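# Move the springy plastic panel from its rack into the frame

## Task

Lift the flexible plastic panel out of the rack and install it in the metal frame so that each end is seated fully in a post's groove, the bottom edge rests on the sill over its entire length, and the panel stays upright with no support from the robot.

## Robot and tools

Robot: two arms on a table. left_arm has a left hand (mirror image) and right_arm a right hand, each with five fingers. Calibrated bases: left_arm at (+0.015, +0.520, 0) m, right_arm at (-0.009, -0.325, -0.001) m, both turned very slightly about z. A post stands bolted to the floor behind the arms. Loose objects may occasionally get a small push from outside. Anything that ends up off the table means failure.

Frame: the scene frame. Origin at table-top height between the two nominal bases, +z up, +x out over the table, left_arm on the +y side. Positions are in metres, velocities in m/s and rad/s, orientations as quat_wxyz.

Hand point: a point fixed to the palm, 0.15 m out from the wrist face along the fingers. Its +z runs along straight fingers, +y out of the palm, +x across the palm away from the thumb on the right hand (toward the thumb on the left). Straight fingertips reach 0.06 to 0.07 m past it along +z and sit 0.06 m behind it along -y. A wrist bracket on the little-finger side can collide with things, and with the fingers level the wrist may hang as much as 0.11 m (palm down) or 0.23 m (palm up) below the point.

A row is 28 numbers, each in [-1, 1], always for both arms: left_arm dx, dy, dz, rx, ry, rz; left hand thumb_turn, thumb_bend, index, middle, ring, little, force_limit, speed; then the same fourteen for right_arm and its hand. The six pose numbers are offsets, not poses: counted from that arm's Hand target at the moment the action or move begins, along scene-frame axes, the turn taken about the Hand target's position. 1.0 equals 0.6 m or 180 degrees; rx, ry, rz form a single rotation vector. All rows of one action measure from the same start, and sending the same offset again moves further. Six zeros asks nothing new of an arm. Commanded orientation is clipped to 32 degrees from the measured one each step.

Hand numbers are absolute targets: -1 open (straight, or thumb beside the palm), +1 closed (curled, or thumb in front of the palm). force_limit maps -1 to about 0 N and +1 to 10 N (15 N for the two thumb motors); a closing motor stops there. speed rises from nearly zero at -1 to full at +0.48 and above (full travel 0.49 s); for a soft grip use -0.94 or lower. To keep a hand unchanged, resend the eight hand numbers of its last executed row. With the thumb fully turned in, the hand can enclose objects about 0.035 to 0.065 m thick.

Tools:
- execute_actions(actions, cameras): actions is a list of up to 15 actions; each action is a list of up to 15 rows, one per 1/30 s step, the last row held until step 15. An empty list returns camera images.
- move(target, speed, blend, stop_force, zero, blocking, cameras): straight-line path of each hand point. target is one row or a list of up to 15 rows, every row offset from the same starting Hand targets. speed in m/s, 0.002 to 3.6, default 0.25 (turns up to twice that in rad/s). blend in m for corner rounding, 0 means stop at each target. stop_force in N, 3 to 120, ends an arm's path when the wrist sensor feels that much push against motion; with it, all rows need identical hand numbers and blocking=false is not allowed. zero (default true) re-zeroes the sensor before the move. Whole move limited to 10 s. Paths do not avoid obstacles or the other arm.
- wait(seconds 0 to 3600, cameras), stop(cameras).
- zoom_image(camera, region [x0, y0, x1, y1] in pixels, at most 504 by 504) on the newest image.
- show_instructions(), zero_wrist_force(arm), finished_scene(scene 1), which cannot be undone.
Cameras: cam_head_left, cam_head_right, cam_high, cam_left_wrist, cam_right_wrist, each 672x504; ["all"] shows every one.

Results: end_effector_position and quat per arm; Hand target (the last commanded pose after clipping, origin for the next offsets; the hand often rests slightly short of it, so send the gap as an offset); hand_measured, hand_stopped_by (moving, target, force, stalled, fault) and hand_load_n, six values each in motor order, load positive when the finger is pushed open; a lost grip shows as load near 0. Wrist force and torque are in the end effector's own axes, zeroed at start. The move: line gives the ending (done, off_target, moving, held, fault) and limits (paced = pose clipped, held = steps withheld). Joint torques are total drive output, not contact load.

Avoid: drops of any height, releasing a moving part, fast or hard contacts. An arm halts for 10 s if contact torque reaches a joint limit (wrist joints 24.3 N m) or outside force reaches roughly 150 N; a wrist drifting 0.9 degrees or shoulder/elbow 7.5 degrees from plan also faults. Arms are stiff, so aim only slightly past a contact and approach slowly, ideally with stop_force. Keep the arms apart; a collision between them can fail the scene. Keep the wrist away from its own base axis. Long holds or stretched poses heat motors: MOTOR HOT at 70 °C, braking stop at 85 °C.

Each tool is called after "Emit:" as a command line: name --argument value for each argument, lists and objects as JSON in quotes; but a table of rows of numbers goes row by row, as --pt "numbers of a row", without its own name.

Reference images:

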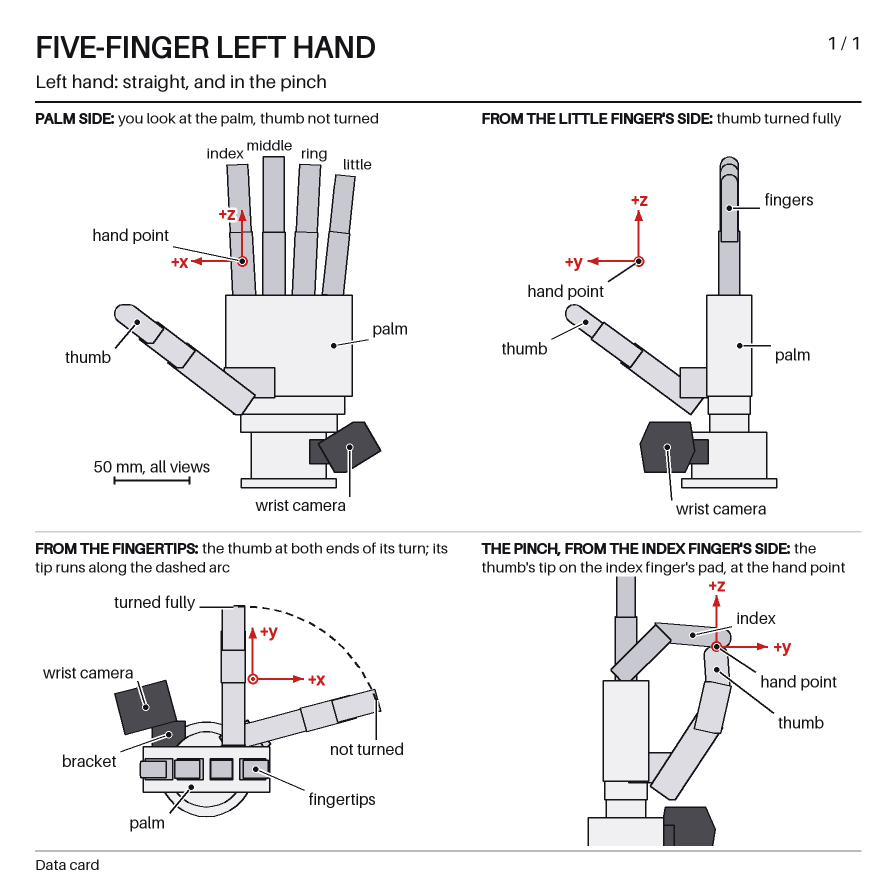

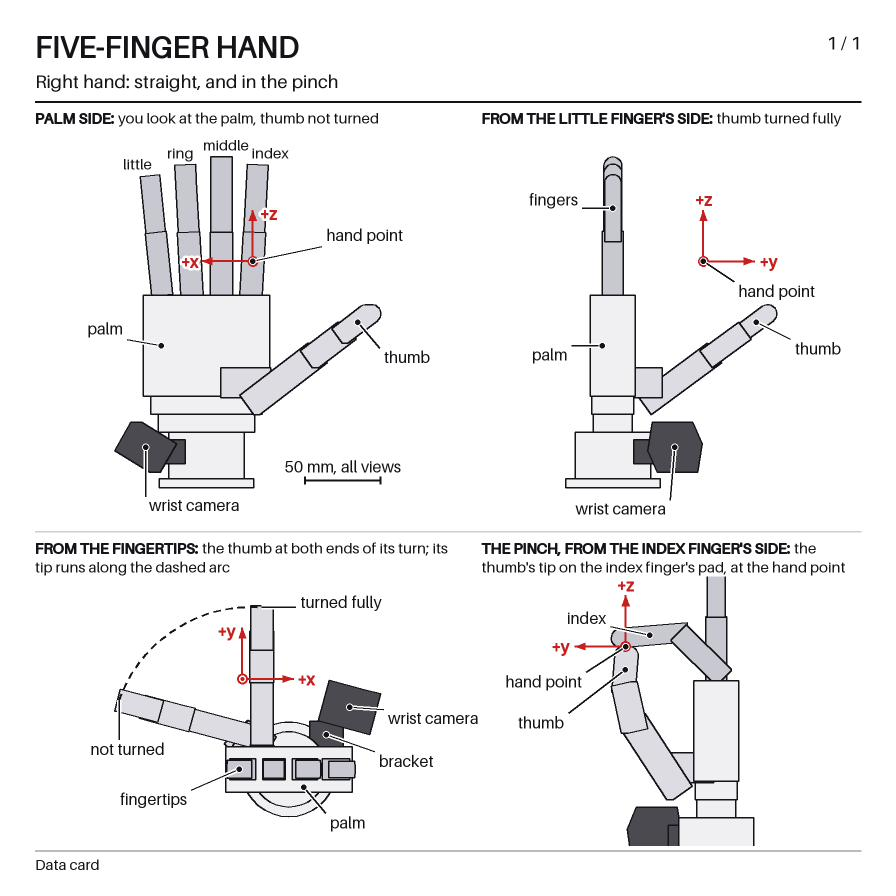

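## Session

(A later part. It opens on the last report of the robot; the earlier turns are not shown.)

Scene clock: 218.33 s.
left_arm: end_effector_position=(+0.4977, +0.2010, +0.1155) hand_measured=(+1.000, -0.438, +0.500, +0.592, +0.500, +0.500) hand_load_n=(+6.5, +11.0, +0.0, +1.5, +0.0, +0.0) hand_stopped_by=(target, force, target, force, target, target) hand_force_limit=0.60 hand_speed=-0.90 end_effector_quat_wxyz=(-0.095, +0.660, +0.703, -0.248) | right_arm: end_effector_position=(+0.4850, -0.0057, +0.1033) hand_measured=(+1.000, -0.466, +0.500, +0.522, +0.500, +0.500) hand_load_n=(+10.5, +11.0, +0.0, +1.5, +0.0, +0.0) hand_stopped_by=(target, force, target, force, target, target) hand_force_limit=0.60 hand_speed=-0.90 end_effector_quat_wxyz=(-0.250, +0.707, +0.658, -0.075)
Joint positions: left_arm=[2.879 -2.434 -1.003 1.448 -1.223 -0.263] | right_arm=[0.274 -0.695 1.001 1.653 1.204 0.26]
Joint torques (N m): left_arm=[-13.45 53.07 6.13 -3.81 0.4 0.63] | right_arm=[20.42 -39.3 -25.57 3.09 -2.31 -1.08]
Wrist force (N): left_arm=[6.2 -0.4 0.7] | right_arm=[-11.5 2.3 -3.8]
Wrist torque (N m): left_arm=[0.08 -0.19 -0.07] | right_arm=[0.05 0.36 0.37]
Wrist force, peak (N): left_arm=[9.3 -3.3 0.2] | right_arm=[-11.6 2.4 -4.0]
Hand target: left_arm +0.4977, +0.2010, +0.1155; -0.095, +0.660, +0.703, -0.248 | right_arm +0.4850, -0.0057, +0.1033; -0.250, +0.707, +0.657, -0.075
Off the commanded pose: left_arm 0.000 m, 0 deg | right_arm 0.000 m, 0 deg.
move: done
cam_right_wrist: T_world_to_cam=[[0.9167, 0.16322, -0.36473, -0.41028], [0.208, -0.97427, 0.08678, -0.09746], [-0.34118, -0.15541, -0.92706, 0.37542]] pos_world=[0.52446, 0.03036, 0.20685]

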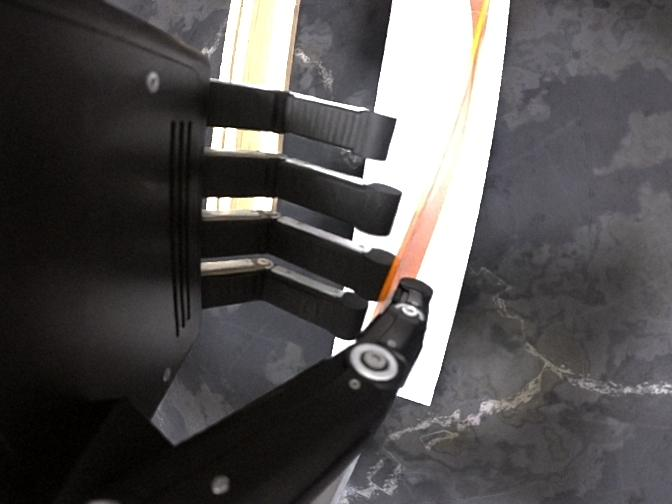

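Emit:
move --target '[0,0,0,0,0,0,1,0.25,0.5,0.85,0.5,0.5,0.6,-0.9,0,-0.0025,0,0,0,0,1,0.25,0.5,0.85,0.5,0.5,0.6,-0.9]' --speed 0.01

Emit:
move --target '[-0.0035,0.0018,0,0,0,-0.0167,1,0.25,0.5,0.85,0.5,0.5,0.6,-0.9,0,-0.0025,0,0,0,0.0167,1,0.25,0.5,0.85,0.5,0.5,0.6,-0.9]' --speed 0.01

Scene clock: 219.10 s.
left_arm: end_effector_position=(+0.4977, +0.2010, +0.1155) hand_measured=(+1.000, -0.438, +0.500, +0.592, +0.500, +0.500) hand_load_n=(+6.0, +10.5, +0.0, +1.5, +0.0, +0.0) hand_stopped_by=(target, force, target, force, target, target) hand_force_limit=0.60 hand_speed=-0.90 end_effector_quat_wxyz=(-0.095, +0.660, +0.703, -0.248) | right_arm: end_effector_position=(+0.4850, -0.0072, +0.1033) hand_measured=(+1.000, -0.466, +0.500, +0.522, +0.500, +0.500) hand_load_n=(+9.0, +11.0, +0.0, +2.0, +0.0, +0.0) hand_stopped_by=(target, force, target, force, target, target) hand_force_limit=0.60 hand_speed=-0.90 end_effector_quat_wxyz=(-0.250, +0.707, +0.658, -0.075)
Joint positions: left_arm=[2.879 -2.434 -1.003 1.448 -1.223 -0.263] | right_arm=[0.272 -0.697 1.005 1.652 1.205 0.258]
Joint torques (N m): left_arm=[-8.57 53.16 12.53 -1.52 2.15 -1.8] | right_arm=[-5.5 -56.13 -17.71 2.38 -0.71 0.58]
Wrist force (N): left_arm=[4.2 -3.2 1.5] | right_arm=[-5.9 2.5 -2.4]
Wrist torque (N m): left_arm=[-0.22 -0.03 0.00] | right_arm=[0.10 -0.02 0.37]
Wrist force, peak (N): left_arm=[6.4 -0.5 0.8] | right_arm=[-11.5 2.2 -4.0]
Hand target: left_arm +0.4977, +0.2010, +0.1155; -0.095, +0.660, +0.703, -0.248 | right_arm +0.4850, -0.0072, +0.1033; -0.250, +0.707, +0.657, -0.075
Off the commanded pose: left_arm 0.000 m, 0 deg | right_arm 0.000 m, 0 deg.
move: done

Scene clock: 221.93 s.
left_arm: end_effector_position=(+0.4956, +0.2021, +0.1155) hand_measured=(+1.000, -0.438, +0.500, +0.592, +0.500, +0.500) hand_load_n=(+6.0, +10.5, +0.0, +1.5, +0.0, +0.0) hand_stopped_by=(target, force, target, force, target, target) hand_force_limit=0.60 hand_speed=-0.90 end_effector_quat_wxyz=(-0.101, +0.678, +0.685, -0.246) | right_arm: end_effector_position=(+0.4850, -0.0087, +0.1033) hand_measured=(+1.000, -0.466, +0.500, +0.522, +0.500, +0.500) hand_load_n=(+8.5, +10.5, +0.0, +2.0, +0.0, +0.5) hand_stopped_by=(target, force, target, force, target, target) hand_force_limit=0.60 hand_speed=-0.90 end_effector_quat_wxyz=(-0.248, +0.689, +0.676, -0.081)
Joint positions: left_arm=[2.874 -2.435 -1.006 1.436 -1.243 -0.216] | right_arm=[0.274 -0.691 0.999 1.67 1.225 0.208]
Joint torques (N m): left_arm=[-10.82 39.47 7.22 -3.45 0.08 0.43] | right_arm=[17.06 -39.66 -26.45 3.36 -1.02 -0.79]
Wrist force (N): left_arm=[3.2 -2.3 1.7] | right_arm=[-5.4 1.1 -1.1]
Wrist torque (N m): left_arm=[-0.14 0.00 -0.01] | right_arm=[-0.03 -0.08 0.38]
Wrist force, peak (N): left_arm=[4.5 -3.0 1.7] | right_arm=[-6.5 2.3 -1.6]
Hand target: left_arm +0.4956, +0.2021, +0.1155; -0.101, +0.678, +0.685, -0.246 | right_arm +0.4850, -0.0087, +0.1033; -0.248, +0.689, +0.676, -0.081
Off the commanded pose: left_arm 0.000 m, 0 deg | right_arm 0.000 m, 0 deg.
move: done

Emit:
move --target '[-0.0040,0.0012,0,0,0,-0.0111,1,0.25,0.5,0.85,0.5,0.5,0.6,-0.9,0,-0.0025,0,0,0,0.0111,1,0.25,0.5,0.85,0.5,0.5,0.6,-0.9]' --speed 0.01 --cameras '["all"]'

Emit:
zoom_image --camera "cam_high" --region '[345, 195, 405, 380]'

Emit:
zoom_image --camera "cam_left_wrist" --region '[200, 200, 430, 504]'

Emit:
zoom_image --camera "cam_head_left" --region '[110, 420, 290, 500]'

Scene clock: 224.20 s.
left_arm: end_effector_position=(+0.4932, +0.2028, +0.1155) hand_measured=(+1.000, -0.438, +0.500, +0.592, +0.500, +0.500) hand_load_n=(+6.0, +11.0, +0.0, +1.5, +0.0, +0.0) hand_stopped_by=(target, force, target, force, target, target) hand_force_limit=0.60 hand_speed=-0.90 end_effector_quat_wxyz=(-0.105, +0.690, +0.673, -0.244) | right_arm: end_effector_position=(+0.4850, -0.0102, +0.1033) hand_measured=(+1.000, -0.466, +0.500, +0.522, +0.500, +0.500) hand_load_n=(+7.5, +10.0, +0.0, +2.0, +0.0, +0.0) hand_stopped_by=(target, force, target, force, target, target) hand_force_limit=0.60 hand_speed=-0.90 end_effector_quat_wxyz=(-0.246, +0.677, +0.688, -0.086)
Joint positions: left_arm=[2.871 -2.433 -1.013 1.43 -1.256 -0.186] | right_arm=[0.274 -0.688 0.996 1.681 1.239 0.175]
Joint torques (N m): left_arm=[-11.05 52.67 7.21 -3.85 -0.14 0.7] | right_arm=[16.03 -39.71 -26.07 3.49 -0.21 -0.52]
Wrist force (N): left_arm=[2.9 -1.7 1.2] | right_arm=[-2.2 0.4 0.3]
Wrist torque (N m): left_arm=[-0.05 0.01 -0.03] | right_arm=[-0.05 -0.22 0.33]
Wrist force, peak (N): left_arm=[3.8 -2.2 1.6] | right_arm=[-5.6 1.1 -1.1]
Hand target: left_arm +0.4932, +0.2028, +0.1155; -0.105, +0.690, +0.673, -0.244 | right_arm +0.4850, -0.0102, +0.1033; -0.246, +0.678, +0.688, -0.086
Off the commanded pose: left_arm 0.000 m, 0 deg | right_arm 0.000 m, 0 deg.
move: done
cam_left_wrist: T_world_to_cam=[[-0.8342, 0.35007, 0.4261, 0.28892], [0.42803, 0.89821, 0.10005, -0.39697], [-0.3477, 0.26585, -0.89912, 0.33561]] pos_world=[0.52763, 0.1662, 0.21836]
cam_right_wrist: T_world_to_cam=[[0.89898, 0.24255, -0.36469, -0.40019], [0.29218, -0.95242, 0.08678, -0.14246], [-0.32629, -0.18457, -0.92708, 0.36721]] pos_world=[0.5212, 0.02916, 0.20685]

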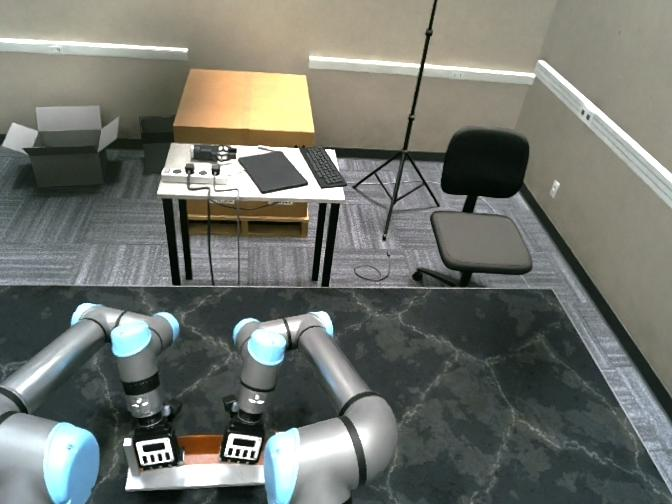

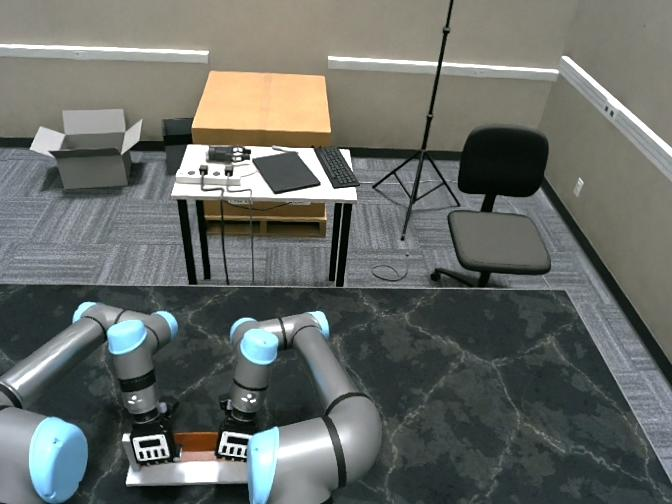

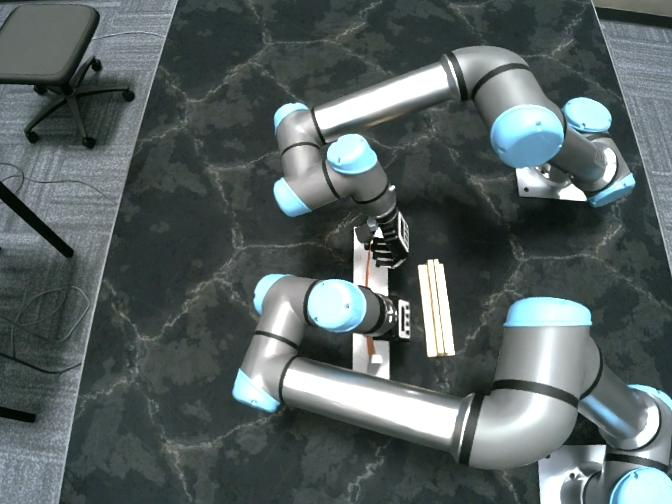

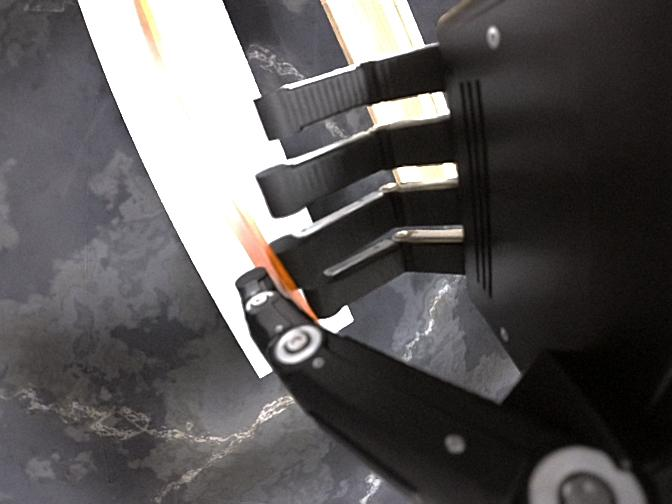

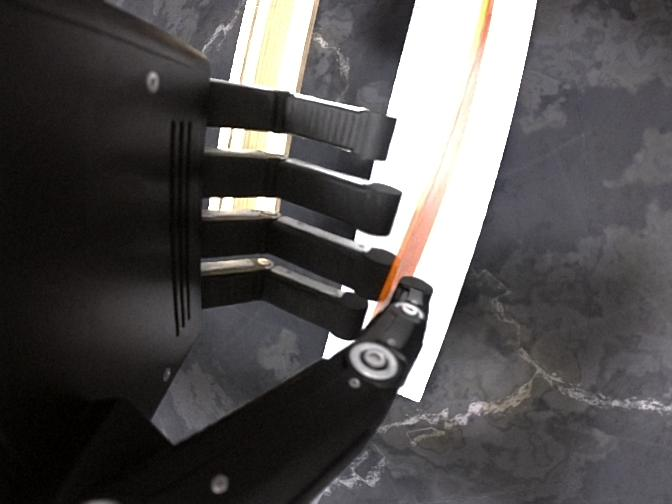

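Scaled by 2.724 from the camera's image (finer frame: 960x720).

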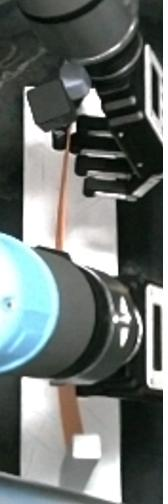

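Scaled by 1.658 from the camera's image (finer frame: 960x720).

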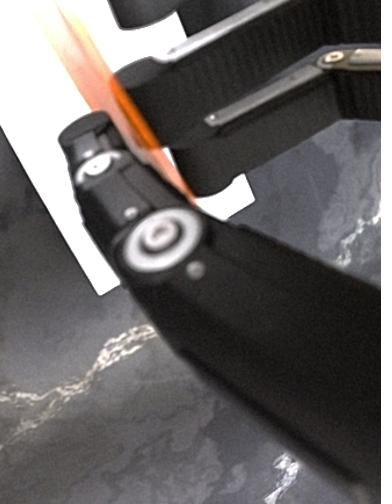

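Scaled by 2.800 from the camera's image (finer frame: 960x720).

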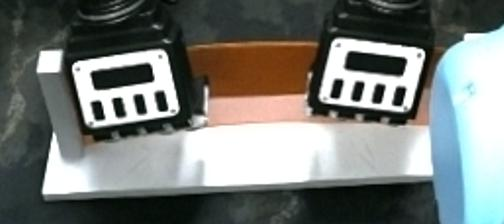

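Emit:
move --target '[-0.0030,0.0010,0,0,0,-0.0111,1,0.25,0.5,0.85,0.5,0.5,0.6,-0.9,0,-0.0018,0,0,0,0.0111,1,0.25,0.5,0.85,0.5,0.5,0.6,-0.9]' --speed 0.01 --cameras '["cam_high","cam_head_left"]'

Emit:
zoom_image --camera "cam_high" --region '[345, 195, 405, 285]'

Emit:
zoom_image --camera "cam_high" --region '[345, 320, 405, 380]'

Emit:
zoom_image --camera "cam_head_left" --region '[110, 420, 290, 500]'

Scene clock: 226.67 s.
left_arm: end_effector_position=(+0.4914, +0.2034, +0.1155) hand_measured=(+1.000, -0.438, +0.500, +0.592, +0.500, +0.500) hand_load_n=(+5.5, +11.5, +0.0, +1.5, +0.0, -0.5) hand_stopped_by=(target, force, target, force, target, target) hand_force_limit=0.60 hand_speed=-0.90 end_effector_quat_wxyz=(-0.110, +0.702, +0.661, -0.242) | right_arm: end_effector_position=(+0.4850, -0.0113, +0.1033) hand_measured=(+1.000, -0.466, +0.500, +0.522, +0.500, +0.500) hand_load_n=(+7.0, +10.0, +0.0, +2.0, +0.0, +0.0) hand_stopped_by=(target, force, target, force, target, target) hand_force_limit=0.60 hand_speed=-0.90 end_effector_quat_wxyz=(-0.245, +0.665, +0.699, -0.090)
Joint positions: left_arm=[2.868 -2.432 -1.016 1.424 -1.27 -0.156] | right_arm=[0.276 -0.685 0.992 1.692 1.252 0.143]
Joint torques (N m): left_arm=[-10.05 53.11 5.84 -4.09 -0.65 0.48] | right_arm=[15.37 -39.77 -25.87 3.35 -0.14 -0.52]
Wrist force (N): left_arm=[0.8 -0.5 0.5] | right_arm=[-1.9 -0.7 0.4]
Wrist torque (N m): left_arm=[0.06 0.12 -0.06] | right_arm=[-0.12 -0.19 0.29]
Wrist force, peak (N): left_arm=[2.9 -2.1 1.2] | right_arm=[-2.9 -0.4 0.1]
Hand target: left_arm +0.4914, +0.2034, +0.1155; -0.110, +0.702, +0.661, -0.242 | right_arm +0.4850, -0.0113, +0.1033; -0.245, +0.665, +0.699, -0.090
Off the commanded pose: left_arm 0.000 m, 0 deg | right_arm 0.000 m, 0 deg.
move: done
Images, in order (width x height): cam_head_left 672x504, cam_high 672x504.

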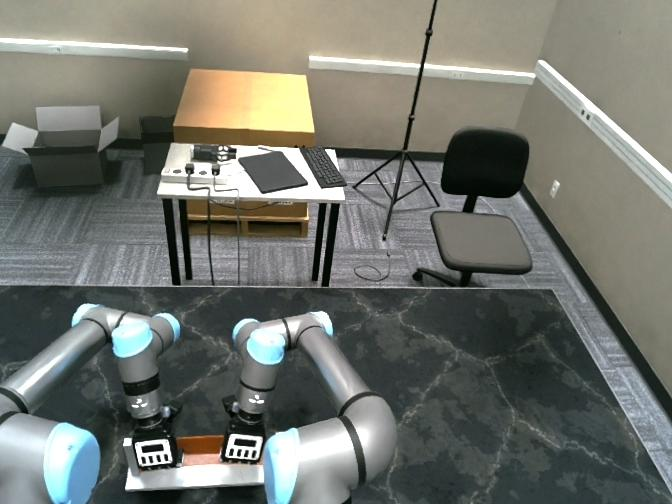

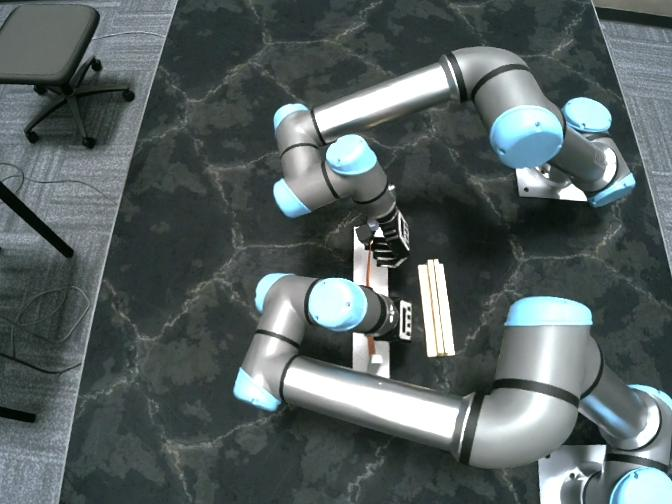

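Scaled by 5.600 from the camera's image (finer frame: 960x720).

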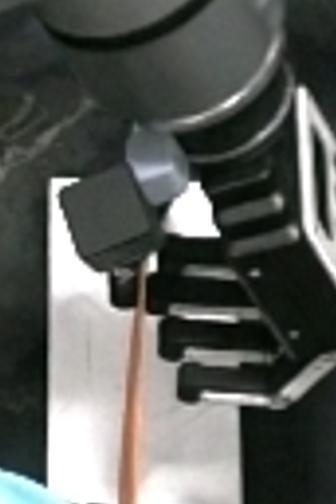

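Scaled by 8.400 from the camera's image (finer frame: 960x720).

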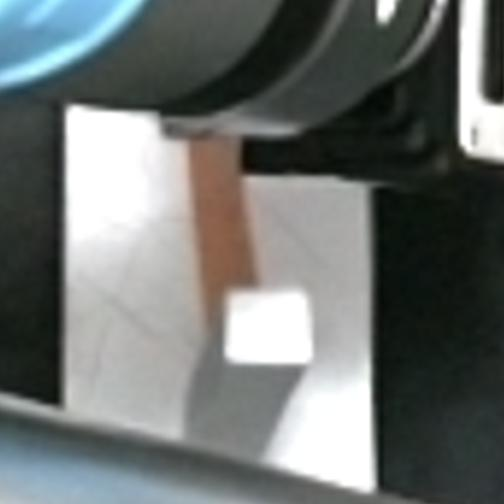

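Scaled by 2.800 from the camera's image (finer frame: 960x720).

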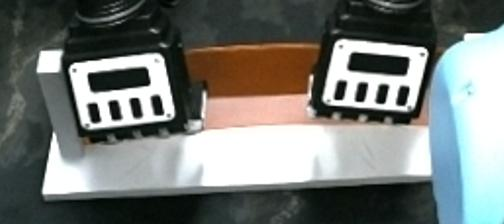

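Emit:
move --target '[-0.0042,0.0005,0,0,0,0,1,0.25,0.5,0.85,0.5,0.5,0.6,-0.9,-0.0042,-0.0017,0,0,0,0,1,0.25,0.5,0.85,0.5,0.5,0.6,-0.9]' --speed 0.01 --cameras '["cam_high","cam_head_left","cam_right_wrist"]'

Emit:
zoom_image --camera "cam_high" --region '[345, 195, 405, 285]'

Emit:
zoom_image --camera "cam_high" --region '[345, 320, 405, 380]'

Emit:
zoom_image --camera "cam_head_left" --region '[240, 420, 290, 470]'

Scene clock: 228.00 s.
left_arm: end_effector_position=(+0.4888, +0.2037, +0.1155) hand_measured=(+1.000, -0.438, +0.500, +0.592, +0.500, +0.500) hand_load_n=(+5.0, +11.5, +0.0, +1.5, +0.0, +0.0) hand_stopped_by=(target, force, target, force, target, target) hand_force_limit=0.60 hand_speed=-0.90 end_effector_quat_wxyz=(-0.110, +0.702, +0.661, -0.242) | right_arm: end_effector_position=(+0.4824, -0.0123, +0.1033) hand_measured=(+1.000, -0.466, +0.500, +0.522, +0.500, +0.500) hand_load_n=(+6.0, +10.0, +0.0, +2.0, +0.0, +0.0) hand_stopped_by=(target, force, target, force, target, target) hand_force_limit=0.60 hand_speed=-0.90 end_effector_quat_wxyz=(-0.245, +0.665, +0.699, -0.090)
Joint positions: left_arm=[2.867 -2.425 -1.028 1.43 -1.27 -0.157] | right_arm=[0.275 -0.692 1.006 1.685 1.253 0.142]
Joint torques (N m): left_arm=[-7.79 38.08 25.77 -3.66 0.72 -2.25] | right_arm=[-11.47 -43.11 -25.51 3.33 1.22 -1.61]
Wrist force (N): left_arm=[-4.8 1.0 0.8] | right_arm=[1.1 -0.5 1.1]
Wrist torque (N m): left_arm=[0.18 0.42 -0.02] | right_arm=[-0.14 -0.34 0.25]
Wrist force, peak (N): left_arm=[-4.8 1.0 0.8] | right_arm=[-2.4 -0.7 0.2]
Hand target: left_arm +0.4889, +0.2037, +0.1155; -0.110, +0.702, +0.661, -0.242 | right_arm +0.4825, -0.0123, +0.1033; -0.245, +0.665, +0.699, -0.090
Off the commanded pose: left_arm 0.000 m, 0 deg | right_arm 0.000 m, 0 deg.
move: done
cam_right_wrist: T_world_to_cam=[[0.88999, 0.27365, -0.36473, -0.39262], [0.32509, -0.9417, 0.08673, -0.15936], [-0.31973, -0.19576, -0.92707, 0.36268]] pos_world=[0.51719, 0.02837, 0.20685]
Images, in order (width x height): cam_head_left 672x504, cam_high 672x504, cam_right_wrist 672x504.

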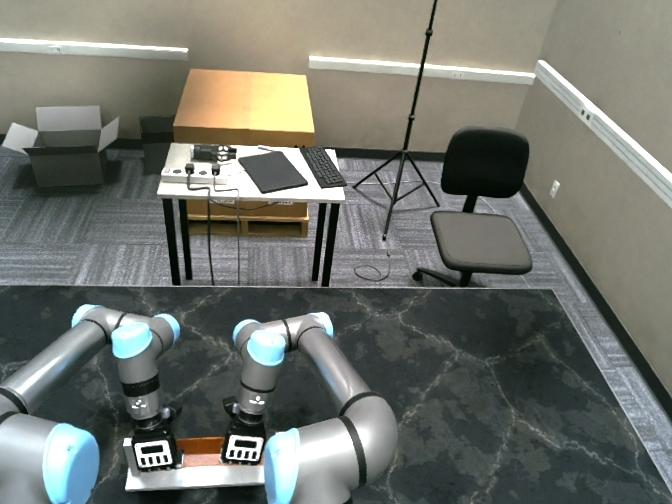

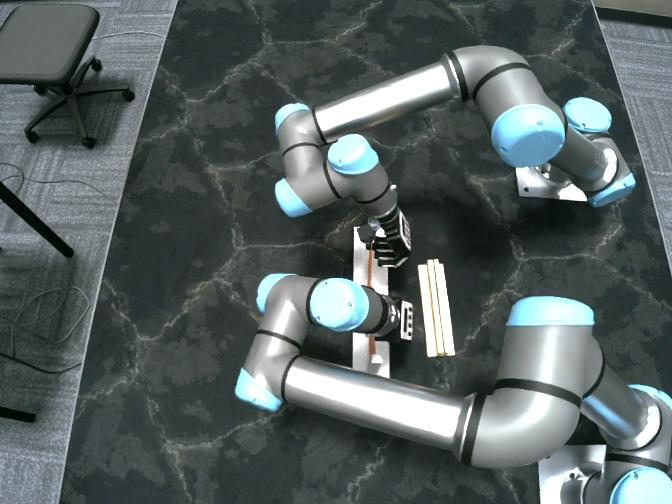

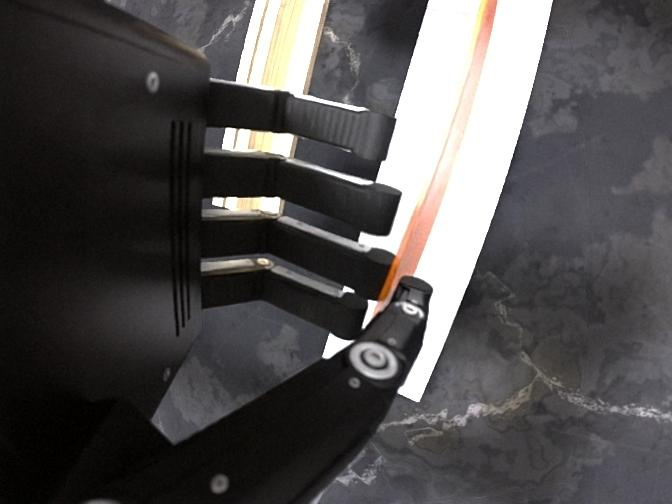

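Scaled by 5.600 from the camera's image (finer frame: 960x720).

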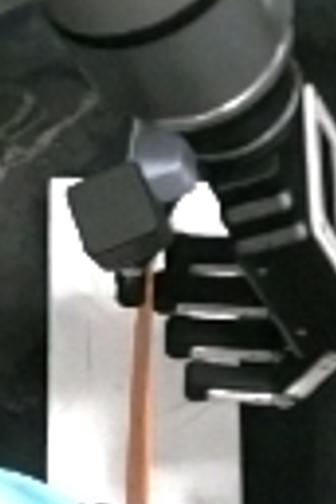

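Scaled by 8.400 from the camera's image (finer frame: 960x720).

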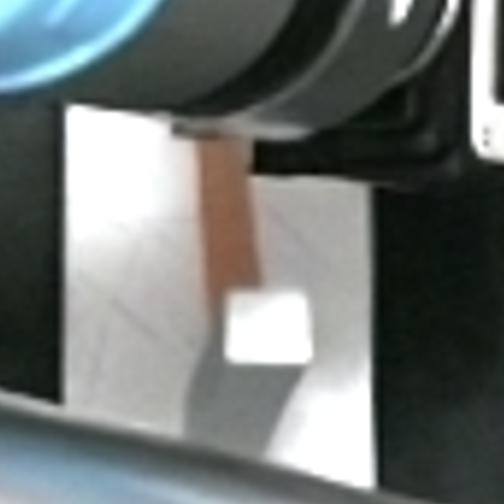

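Scaled by 10.080 from the camera's image (finer frame: 960x720).

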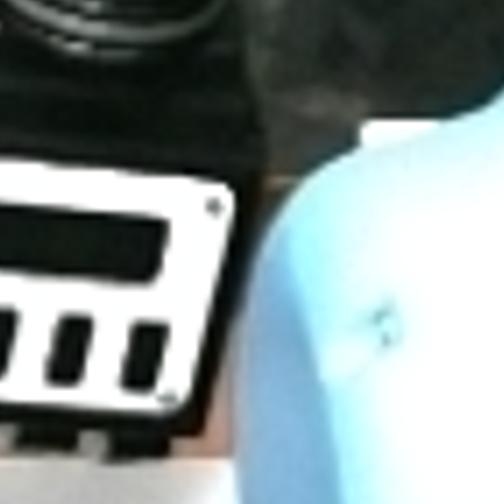

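Emit:
move --target '[0,-0.0013,0,0,0,0,1,0.25,0.5,0.85,0.5,0.5,0.6,-0.9,0,0,0,0,0,0,1,0.25,0.5,0.85,0.5,0.5,0.6,-0.9]' --speed 0.01

Emit:
move --target '[0,0,-0.0020,0,0,0,1,0.25,0.5,0.85,0.5,0.5,0.6,-0.9,0,0,-0.0020,0,0,0,1,0.25,0.5,0.85,0.5,0.5,0.6,-0.9]' --speed 0.005

Scene clock: 229.13 s.
left_arm: end_effector_position=(+0.4889, +0.2029, +0.1155) hand_measured=(+1.000, -0.438, +0.500, +0.592, +0.500, +0.500) hand_load_n=(+6.0, +11.5, +0.0, +1.5, +0.5, +0.0) hand_stopped_by=(target, force, target, force, target, target) hand_force_limit=0.60 hand_speed=-0.90 end_effector_quat_wxyz=(-0.110, +0.702, +0.661, -0.242) | right_arm: end_effector_position=(+0.4825, -0.0123, +0.1033) hand_measured=(+1.000, -0.466, +0.500, +0.522, +0.500, +0.500) hand_load_n=(+6.5, +10.0, +0.0, +2.0, +0.0, +0.0) hand_stopped_by=(target, force, target, force, target, target) hand_force_limit=0.60 hand_speed=-0.90 end_effector_quat_wxyz=(-0.245, +0.665, +0.699, -0.090)
Joint positions: left_arm=[2.866 -2.427 -1.026 1.429 -1.269 -0.158] | right_arm=[0.275 -0.692 1.006 1.685 1.253 0.142]
Joint torques (N m): left_arm=[-7.32 48.2 16.34 -2.87 2.16 0.54] | right_arm=[-11.24 -39.2 -26.54 4.02 0.49 -0.94]
Wrist force (N): left_arm=[2.8 -0.1 0.8] | right_arm=[-0.7 -0.3 1.7]
Wrist torque (N m): left_arm=[0.08 -0.20 0.11] | right_arm=[-0.14 -0.19 0.24]
Wrist force, peak (N): left_arm=[-4.8 0.8 0.9] | right_arm=[-0.9 0.0 1.7]
Hand target: left_arm +0.4889, +0.2029, +0.1155; -0.110, +0.702, +0.661, -0.242 | right_arm +0.4825, -0.0123, +0.1033; -0.245, +0.665, +0.699, -0.090
Off the commanded pose: left_arm 0.000 m, 0 deg | right_arm 0.000 m, 0 deg.
move: done

Scene clock: 229.63 s.
left_arm: end_effector_position=(+0.4889, +0.2029, +0.1143) hand_measured=(+1.000, -0.438, +0.500, +0.592, +0.500, +0.500) hand_load_n=(+5.5, +11.0, +0.0, +1.0, +0.0, +0.0) hand_stopped_by=(target, force, target, force, target, target) hand_force_limit=0.60 hand_speed=-0.90 end_effector_quat_wxyz=(-0.110, +0.702, +0.661, -0.242) | right_arm: end_effector_position=(+0.4825, -0.0123, +0.1021) hand_measured=(+1.000, -0.466, +0.500, +0.522, +0.500, +0.500) hand_load_n=(+6.5, +10.0, +0.0, +2.5, +0.0, +0.0) hand_stopped_by=(target, force, target, force, target, target) hand_force_limit=0.60 hand_speed=-0.90 end_effector_quat_wxyz=(-0.245, +0.665, +0.699, -0.090)
Joint positions: left_arm=[2.866 -2.428 -1.027 1.431 -1.269 -0.158] | right_arm=[0.275 -0.691 1.007 1.683 1.253 0.142]
Joint torques (N m): left_arm=[-2.01 38.4 5.75 -1.61 1.91 1.38] | right_arm=[-9.8 -41.23 -4.69 1.87 -0.23 -0.65]
Wrist force (N): left_arm=[1.4 -1.6 -2.5] | right_arm=[-1.3 -0.4 0.2]
Wrist torque (N m): left_arm=[0.03 -0.14 0.12] | right_arm=[-0.07 -0.11 0.23]
Wrist force, peak (N): left_arm=[1.3 -1.8 -2.4] | right_arm=[-1.7 -0.5 0.3]
Hand target: left_arm +0.4889, +0.2029, +0.1143; -0.110, +0.702, +0.661, -0.242 | right_arm +0.4825, -0.0123, +0.1021; -0.245, +0.665, +0.699, -0.090
Off the commanded pose: left_arm 0.000 m, 0 deg | right_arm 0.000 m, 0 deg.
move: done

Emit:
move --target '[0,0,0,0,0,0,1,0.25,0.5,0.85,0.5,0.5,0.6,-0.9,0,0,0,0,0,0,1,-1,0.5,0.85,0.5,0.5,0.6,-0.6]' --speed 0.01 --cameras '["cam_high","cam_head_left","cam_right_wrist"]'

Emit:
zoom_image --camera "cam_right_wrist" --region '[280, 200, 504, 504]'

Scene clock: 232.37 s.
left_arm: end_effector_position=(+0.4889, +0.2029, +0.1143) hand_measured=(+1.000, -0.438, +0.500, +0.592, +0.500, +0.500) hand_load_n=(+5.5, +11.0, +0.0, +1.0, +0.0, +0.0) hand_stopped_by=(target, force, target, force, target, target) hand_force_limit=0.60 hand_speed=-0.90 end_effector_quat_wxyz=(-0.110, +0.702, +0.661, -0.242) | right_arm: end_effector_position=(+0.4825, -0.0123, +0.1021) hand_measured=(+1.000, -1.000, +0.500, +0.522, +0.500, +0.500) hand_load_n=(+0.0, +0.0, +0.0, +1.0, +0.0, +0.0) hand_stopped_by=(target, target, target, force, target, target) hand_force_limit=0.60 hand_speed=-0.60 end_effector_quat_wxyz=(-0.245, +0.665, +0.699, -0.090)
Joint positions: left_arm=[2.866 -2.428 -1.027 1.431 -1.269 -0.158] | right_arm=[0.275 -0.691 1.007 1.683 1.253 0.142]
Joint torques (N m): left_arm=[5.03 36.53 14.82 -3.28 -0.09 1.35] | right_arm=[-3.95 -58.2 -6.38 3.68 -1.74 1.28]
Wrist force (N): left_arm=[0.5 -1.6 -2.5] | right_arm=[0.7 -0.7 1.5]
Wrist torque (N m): left_arm=[0.04 -0.06 0.10] | right_arm=[-0.12 -0.30 0.24]
Wrist force, peak (N): left_arm=[1.4 -1.9 -2.8] | right_arm=[0.8 -0.8 1.7]
Hand target: left_arm +0.4889, +0.2029, +0.1143; -0.110, +0.702, +0.661, -0.242 | right_arm +0.4825, -0.0123, +0.1021; -0.245, +0.665, +0.699, -0.090
Off the commanded pose: left_arm 0.000 m, 0 deg | right_arm 0.000 m, 0 deg.
move: done
cam_right_wrist: T_world_to_cam=[[0.88999, 0.27365, -0.36473, -0.39312], [0.32509, -0.9417, 0.08673, -0.15938], [-0.31973, -0.19576, -0.92707, 0.36158]] pos_world=[0.51729, 0.02827, 0.20565]
Images, in order (width x height): cam_head_left 672x504, cam_high 672x504, cam_right_wrist 672x504.

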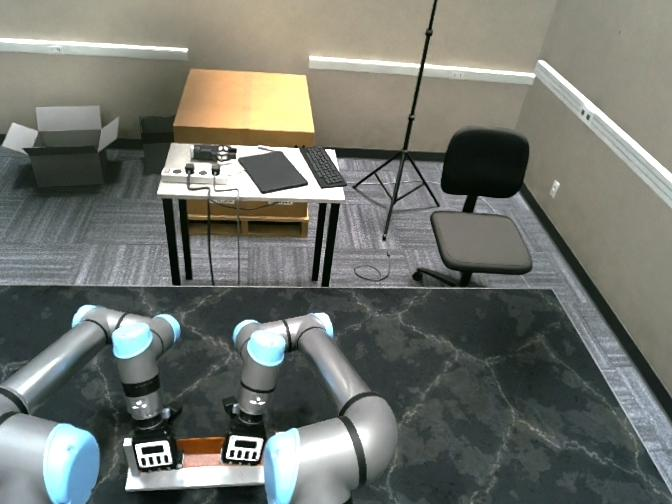

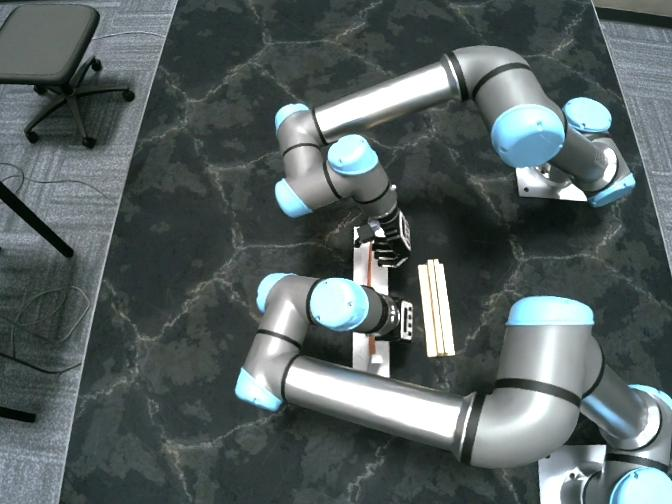

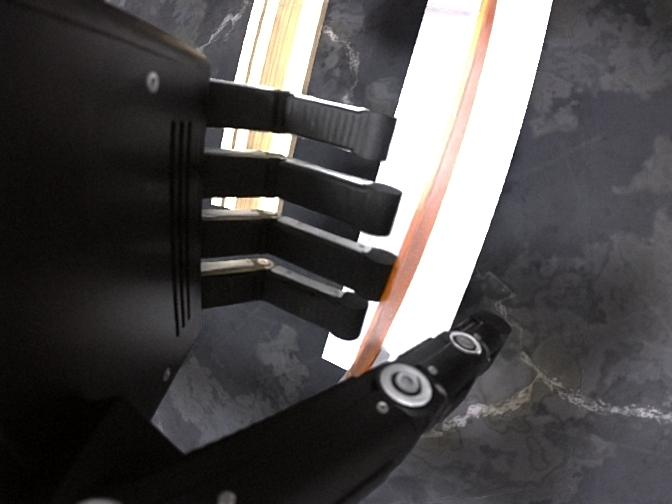

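Scaled by 1.658 from the camera's image (finer frame: 960x720).

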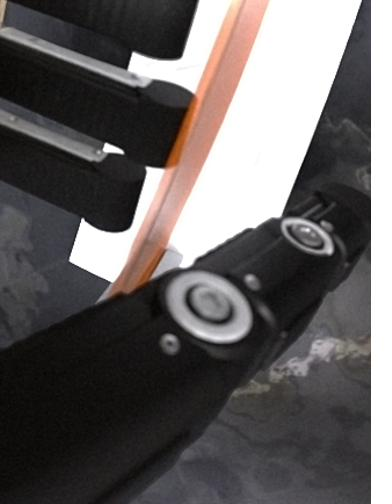

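Emit:
move --target '[0,0,0,0,0,0,1,-1,0.5,0.85,0.5,0.5,0.6,-0.6,0,0,0,0,0,0,1,-1,0.5,0.85,0.5,0.5,0.6,-0.6]' --speed 0.01 --cameras '["cam_high","cam_left_wrist"]'

Emit:
zoom_image --camera "cam_left_wrist" --region '[200, 200, 430, 504]'

Emit:
zoom_image --camera "cam_high" --region '[345, 320, 405, 380]'

Scene clock: 234.00 s.
left_arm: end_effector_position=(+0.4889, +0.2029, +0.1143) hand_measured=(+1.000, -1.000, +0.500, +0.592, +0.500, +0.500) hand_load_n=(+0.0, +0.0, +0.0, +0.5, +0.5, +0.0) hand_stopped_by=(target, target, target, force, target, target) hand_force_limit=0.60 hand_speed=-0.60 end_effector_quat_wxyz=(-0.110, +0.702, +0.661, -0.242) | right_arm: end_effector_position=(+0.4825, -0.0123, +0.1021) hand_measured=(+1.000, -1.000, +0.500, +0.522, +0.500, +0.500) hand_load_n=(+0.0, +0.0, +0.0, +0.5, +0.0, +0.0) hand_stopped_by=(target, target, target, force, target, target) hand_force_limit=0.60 hand_speed=-0.60 end_effector_quat_wxyz=(-0.245, +0.665, +0.699, -0.090)
Joint positions: left_arm=[2.866 -2.428 -1.027 1.431 -1.269 -0.158] | right_arm=[0.275 -0.691 1.007 1.683 1.253 0.142]
Joint torques (N m): left_arm=[5.88 44.07 20.63 -3.22 -0.01 1.5] | right_arm=[0.65 -58.15 -8.15 3.73 -0.46 1.32]
Wrist force (N): left_arm=[-0.5 -0.4 0.9] | right_arm=[1.5 -0.2 1.2]
Wrist torque (N m): left_arm=[0.08 0.15 0.03] | right_arm=[-0.06 -0.39 0.29]
Wrist force, peak (N): left_arm=[1.4 -2.3 -1.9] | right_arm=[1.3 -0.6 1.6]
Hand target: left_arm +0.4889, +0.2029, +0.1143; -0.110, +0.702, +0.661, -0.242 | right_arm +0.4825, -0.0123, +0.1021; -0.245, +0.665, +0.699, -0.090
Off the commanded pose: left_arm 0.000 m, 0 deg | right_arm 0.000 m, 0 deg.
move: done
cam_left_wrist: T_world_to_cam=[[-0.82156, 0.37875, 0.42613, 0.27376], [0.4589, 0.88284, 0.10006, -0.40701], [-0.33831, 0.27776, -0.89911, 0.32598]] pos_world=[0.52197, 0.16509, 0.21716]

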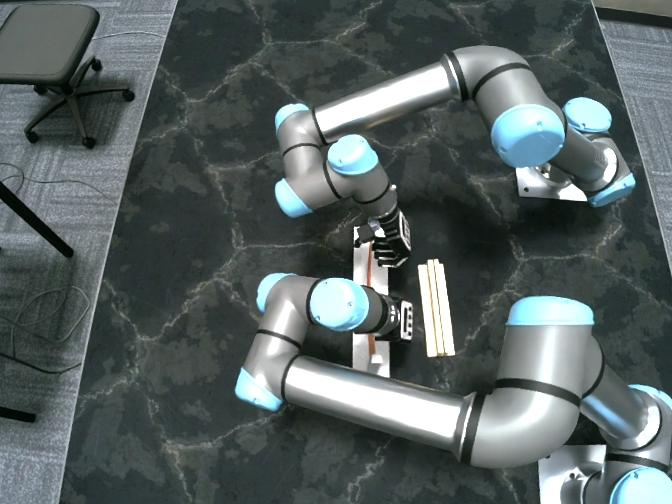

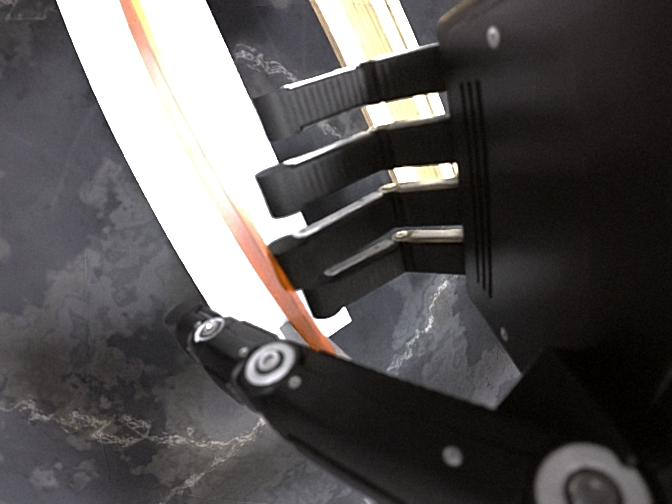

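Scaled by 1.658 from the camera's image (finer frame: 960x720).

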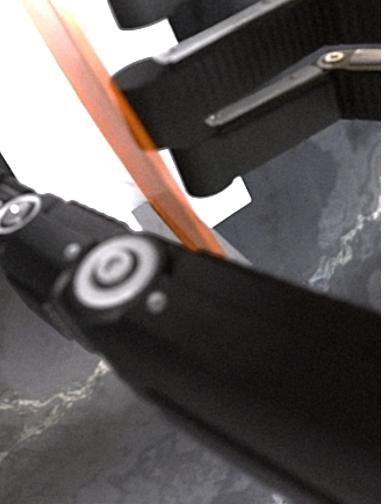

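Scaled by 8.400 from the camera's image (finer frame: 960x720).

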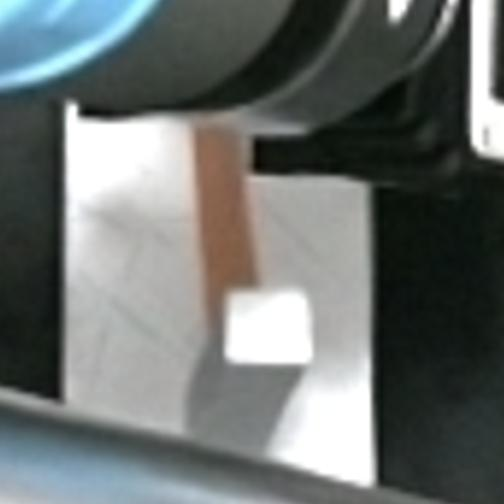

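Emit:
move --target '[0,0,0,0,0,0,1,-1,-1,-1,-1,-1,0.6,-0.6,0,0,0,0,0,0,1,-1,-1,-1,-1,-1,0.6,-0.6]' --speed 0.01 --cameras '["all"]'

Emit:
zoom_image --camera "cam_head_left" --region '[110, 420, 290, 500]'

Scene clock: 235.97 s.
left_arm: end_effector_position=(+0.4889, +0.2029, +0.1143) hand_measured=(+1.000, -1.000, -1.000, -1.000, -1.000, -1.000) hand_load_n=(+0.0, +0.0, +0.0, +0.0, -0.5, +0.0) hand_stopped_by=(target, target, target, target, target, target) hand_force_limit=0.60 hand_speed=-0.60 end_effector_quat_wxyz=(-0.110, +0.702, +0.661, -0.242) | right_arm: end_effector_position=(+0.4825, -0.0123, +0.1021) hand_measured=(+1.000, -1.000, -1.000, -1.000, -1.000, -1.000) hand_load_n=(+0.0, +0.0, +0.0, -0.5, +0.0, +0.0) hand_stopped_by=(target, target, target, target, target, target) hand_force_limit=0.60 hand_speed=-0.60 end_effector_quat_wxyz=(-0.245, +0.665, +0.699, -0.090)
Joint positions: left_arm=[2.866 -2.428 -1.027 1.431 -1.269 -0.158] | right_arm=[0.275 -0.691 1.007 1.683 1.253 0.142]
Joint torques (N m): left_arm=[4.94 53.3 27.81 -3.45 -0.01 1.19] | right_arm=[4.47 -57.88 -10.24 3.66 1.15 1.22]
Wrist force (N): left_arm=[1.3 1.2 0.4] | right_arm=[1.2 0.6 1.0]
Wrist torque (N m): left_arm=[0.20 -0.04 0.04] | right_arm=[-0.01 -0.33 0.27]
Wrist force, peak (N): left_arm=[1.6 1.4 0.8] | right_arm=[1.4 0.6 1.5]
Hand target: left_arm +0.4889, +0.2029, +0.1143; -0.110, +0.702, +0.661, -0.242 | right_arm +0.4825, -0.0123, +0.1021; -0.245, +0.665, +0.699, -0.090
Off the commanded pose: left_arm 0.000 m, 0 deg | right_arm 0.000 m, 0 deg.
move: done
cam_left_wrist: T_world_to_cam=[[-0.82156, 0.37875, 0.42613, 0.27376], [0.4589, 0.88284, 0.10006, -0.40701], [-0.33831, 0.27776, -0.89911, 0.32598]] pos_world=[0.52197, 0.16509, 0.21716]
cam_right_wrist: T_world_to_cam=[[0.89001, 0.27362, -0.36472, -0.39312], [0.32506, -0.94171, 0.08674, -0.15937], [-0.31973, -0.19576, -0.92707, 0.36158]] pos_world=[0.51729, 0.02827, 0.20565]

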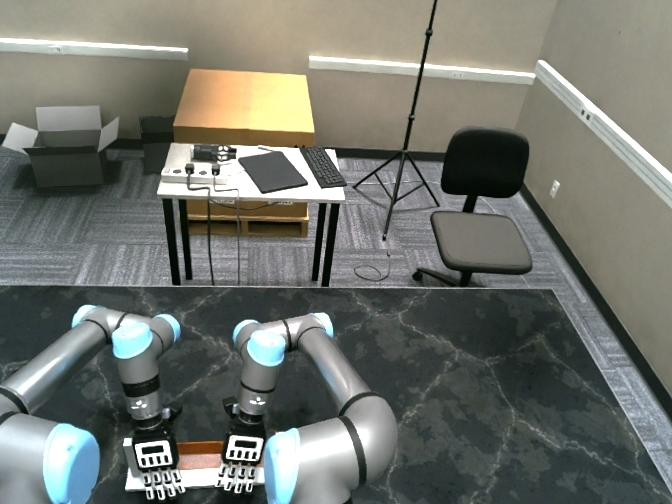

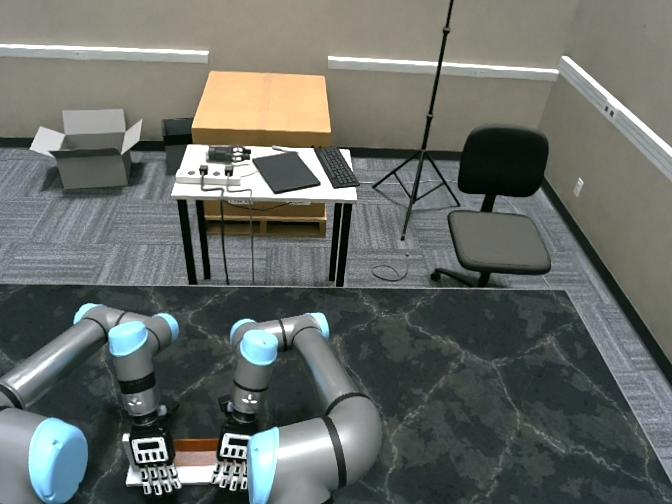

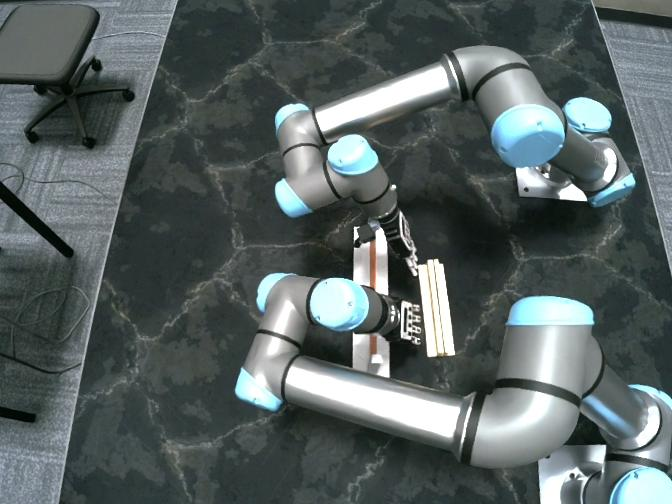

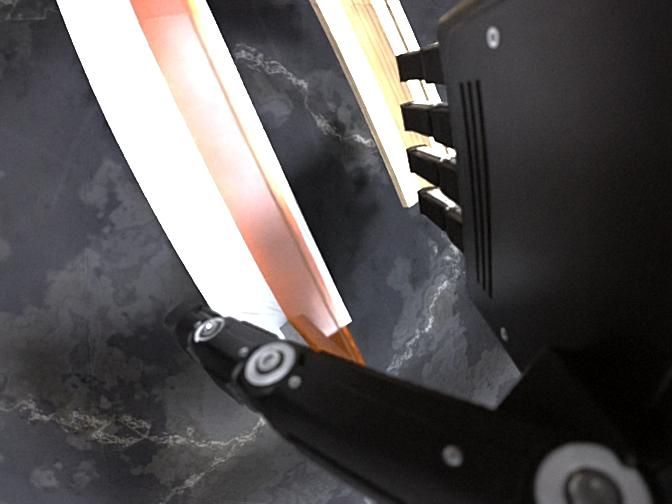

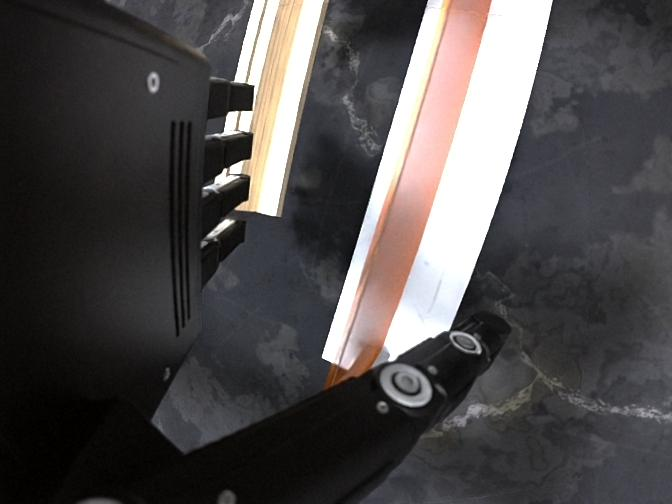

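Scaled by 2.800 from the camera's image (finer frame: 960x720).

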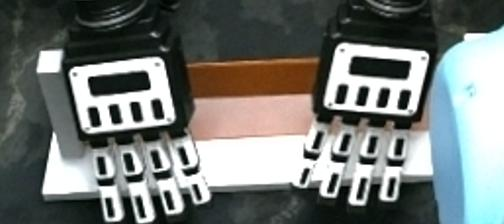

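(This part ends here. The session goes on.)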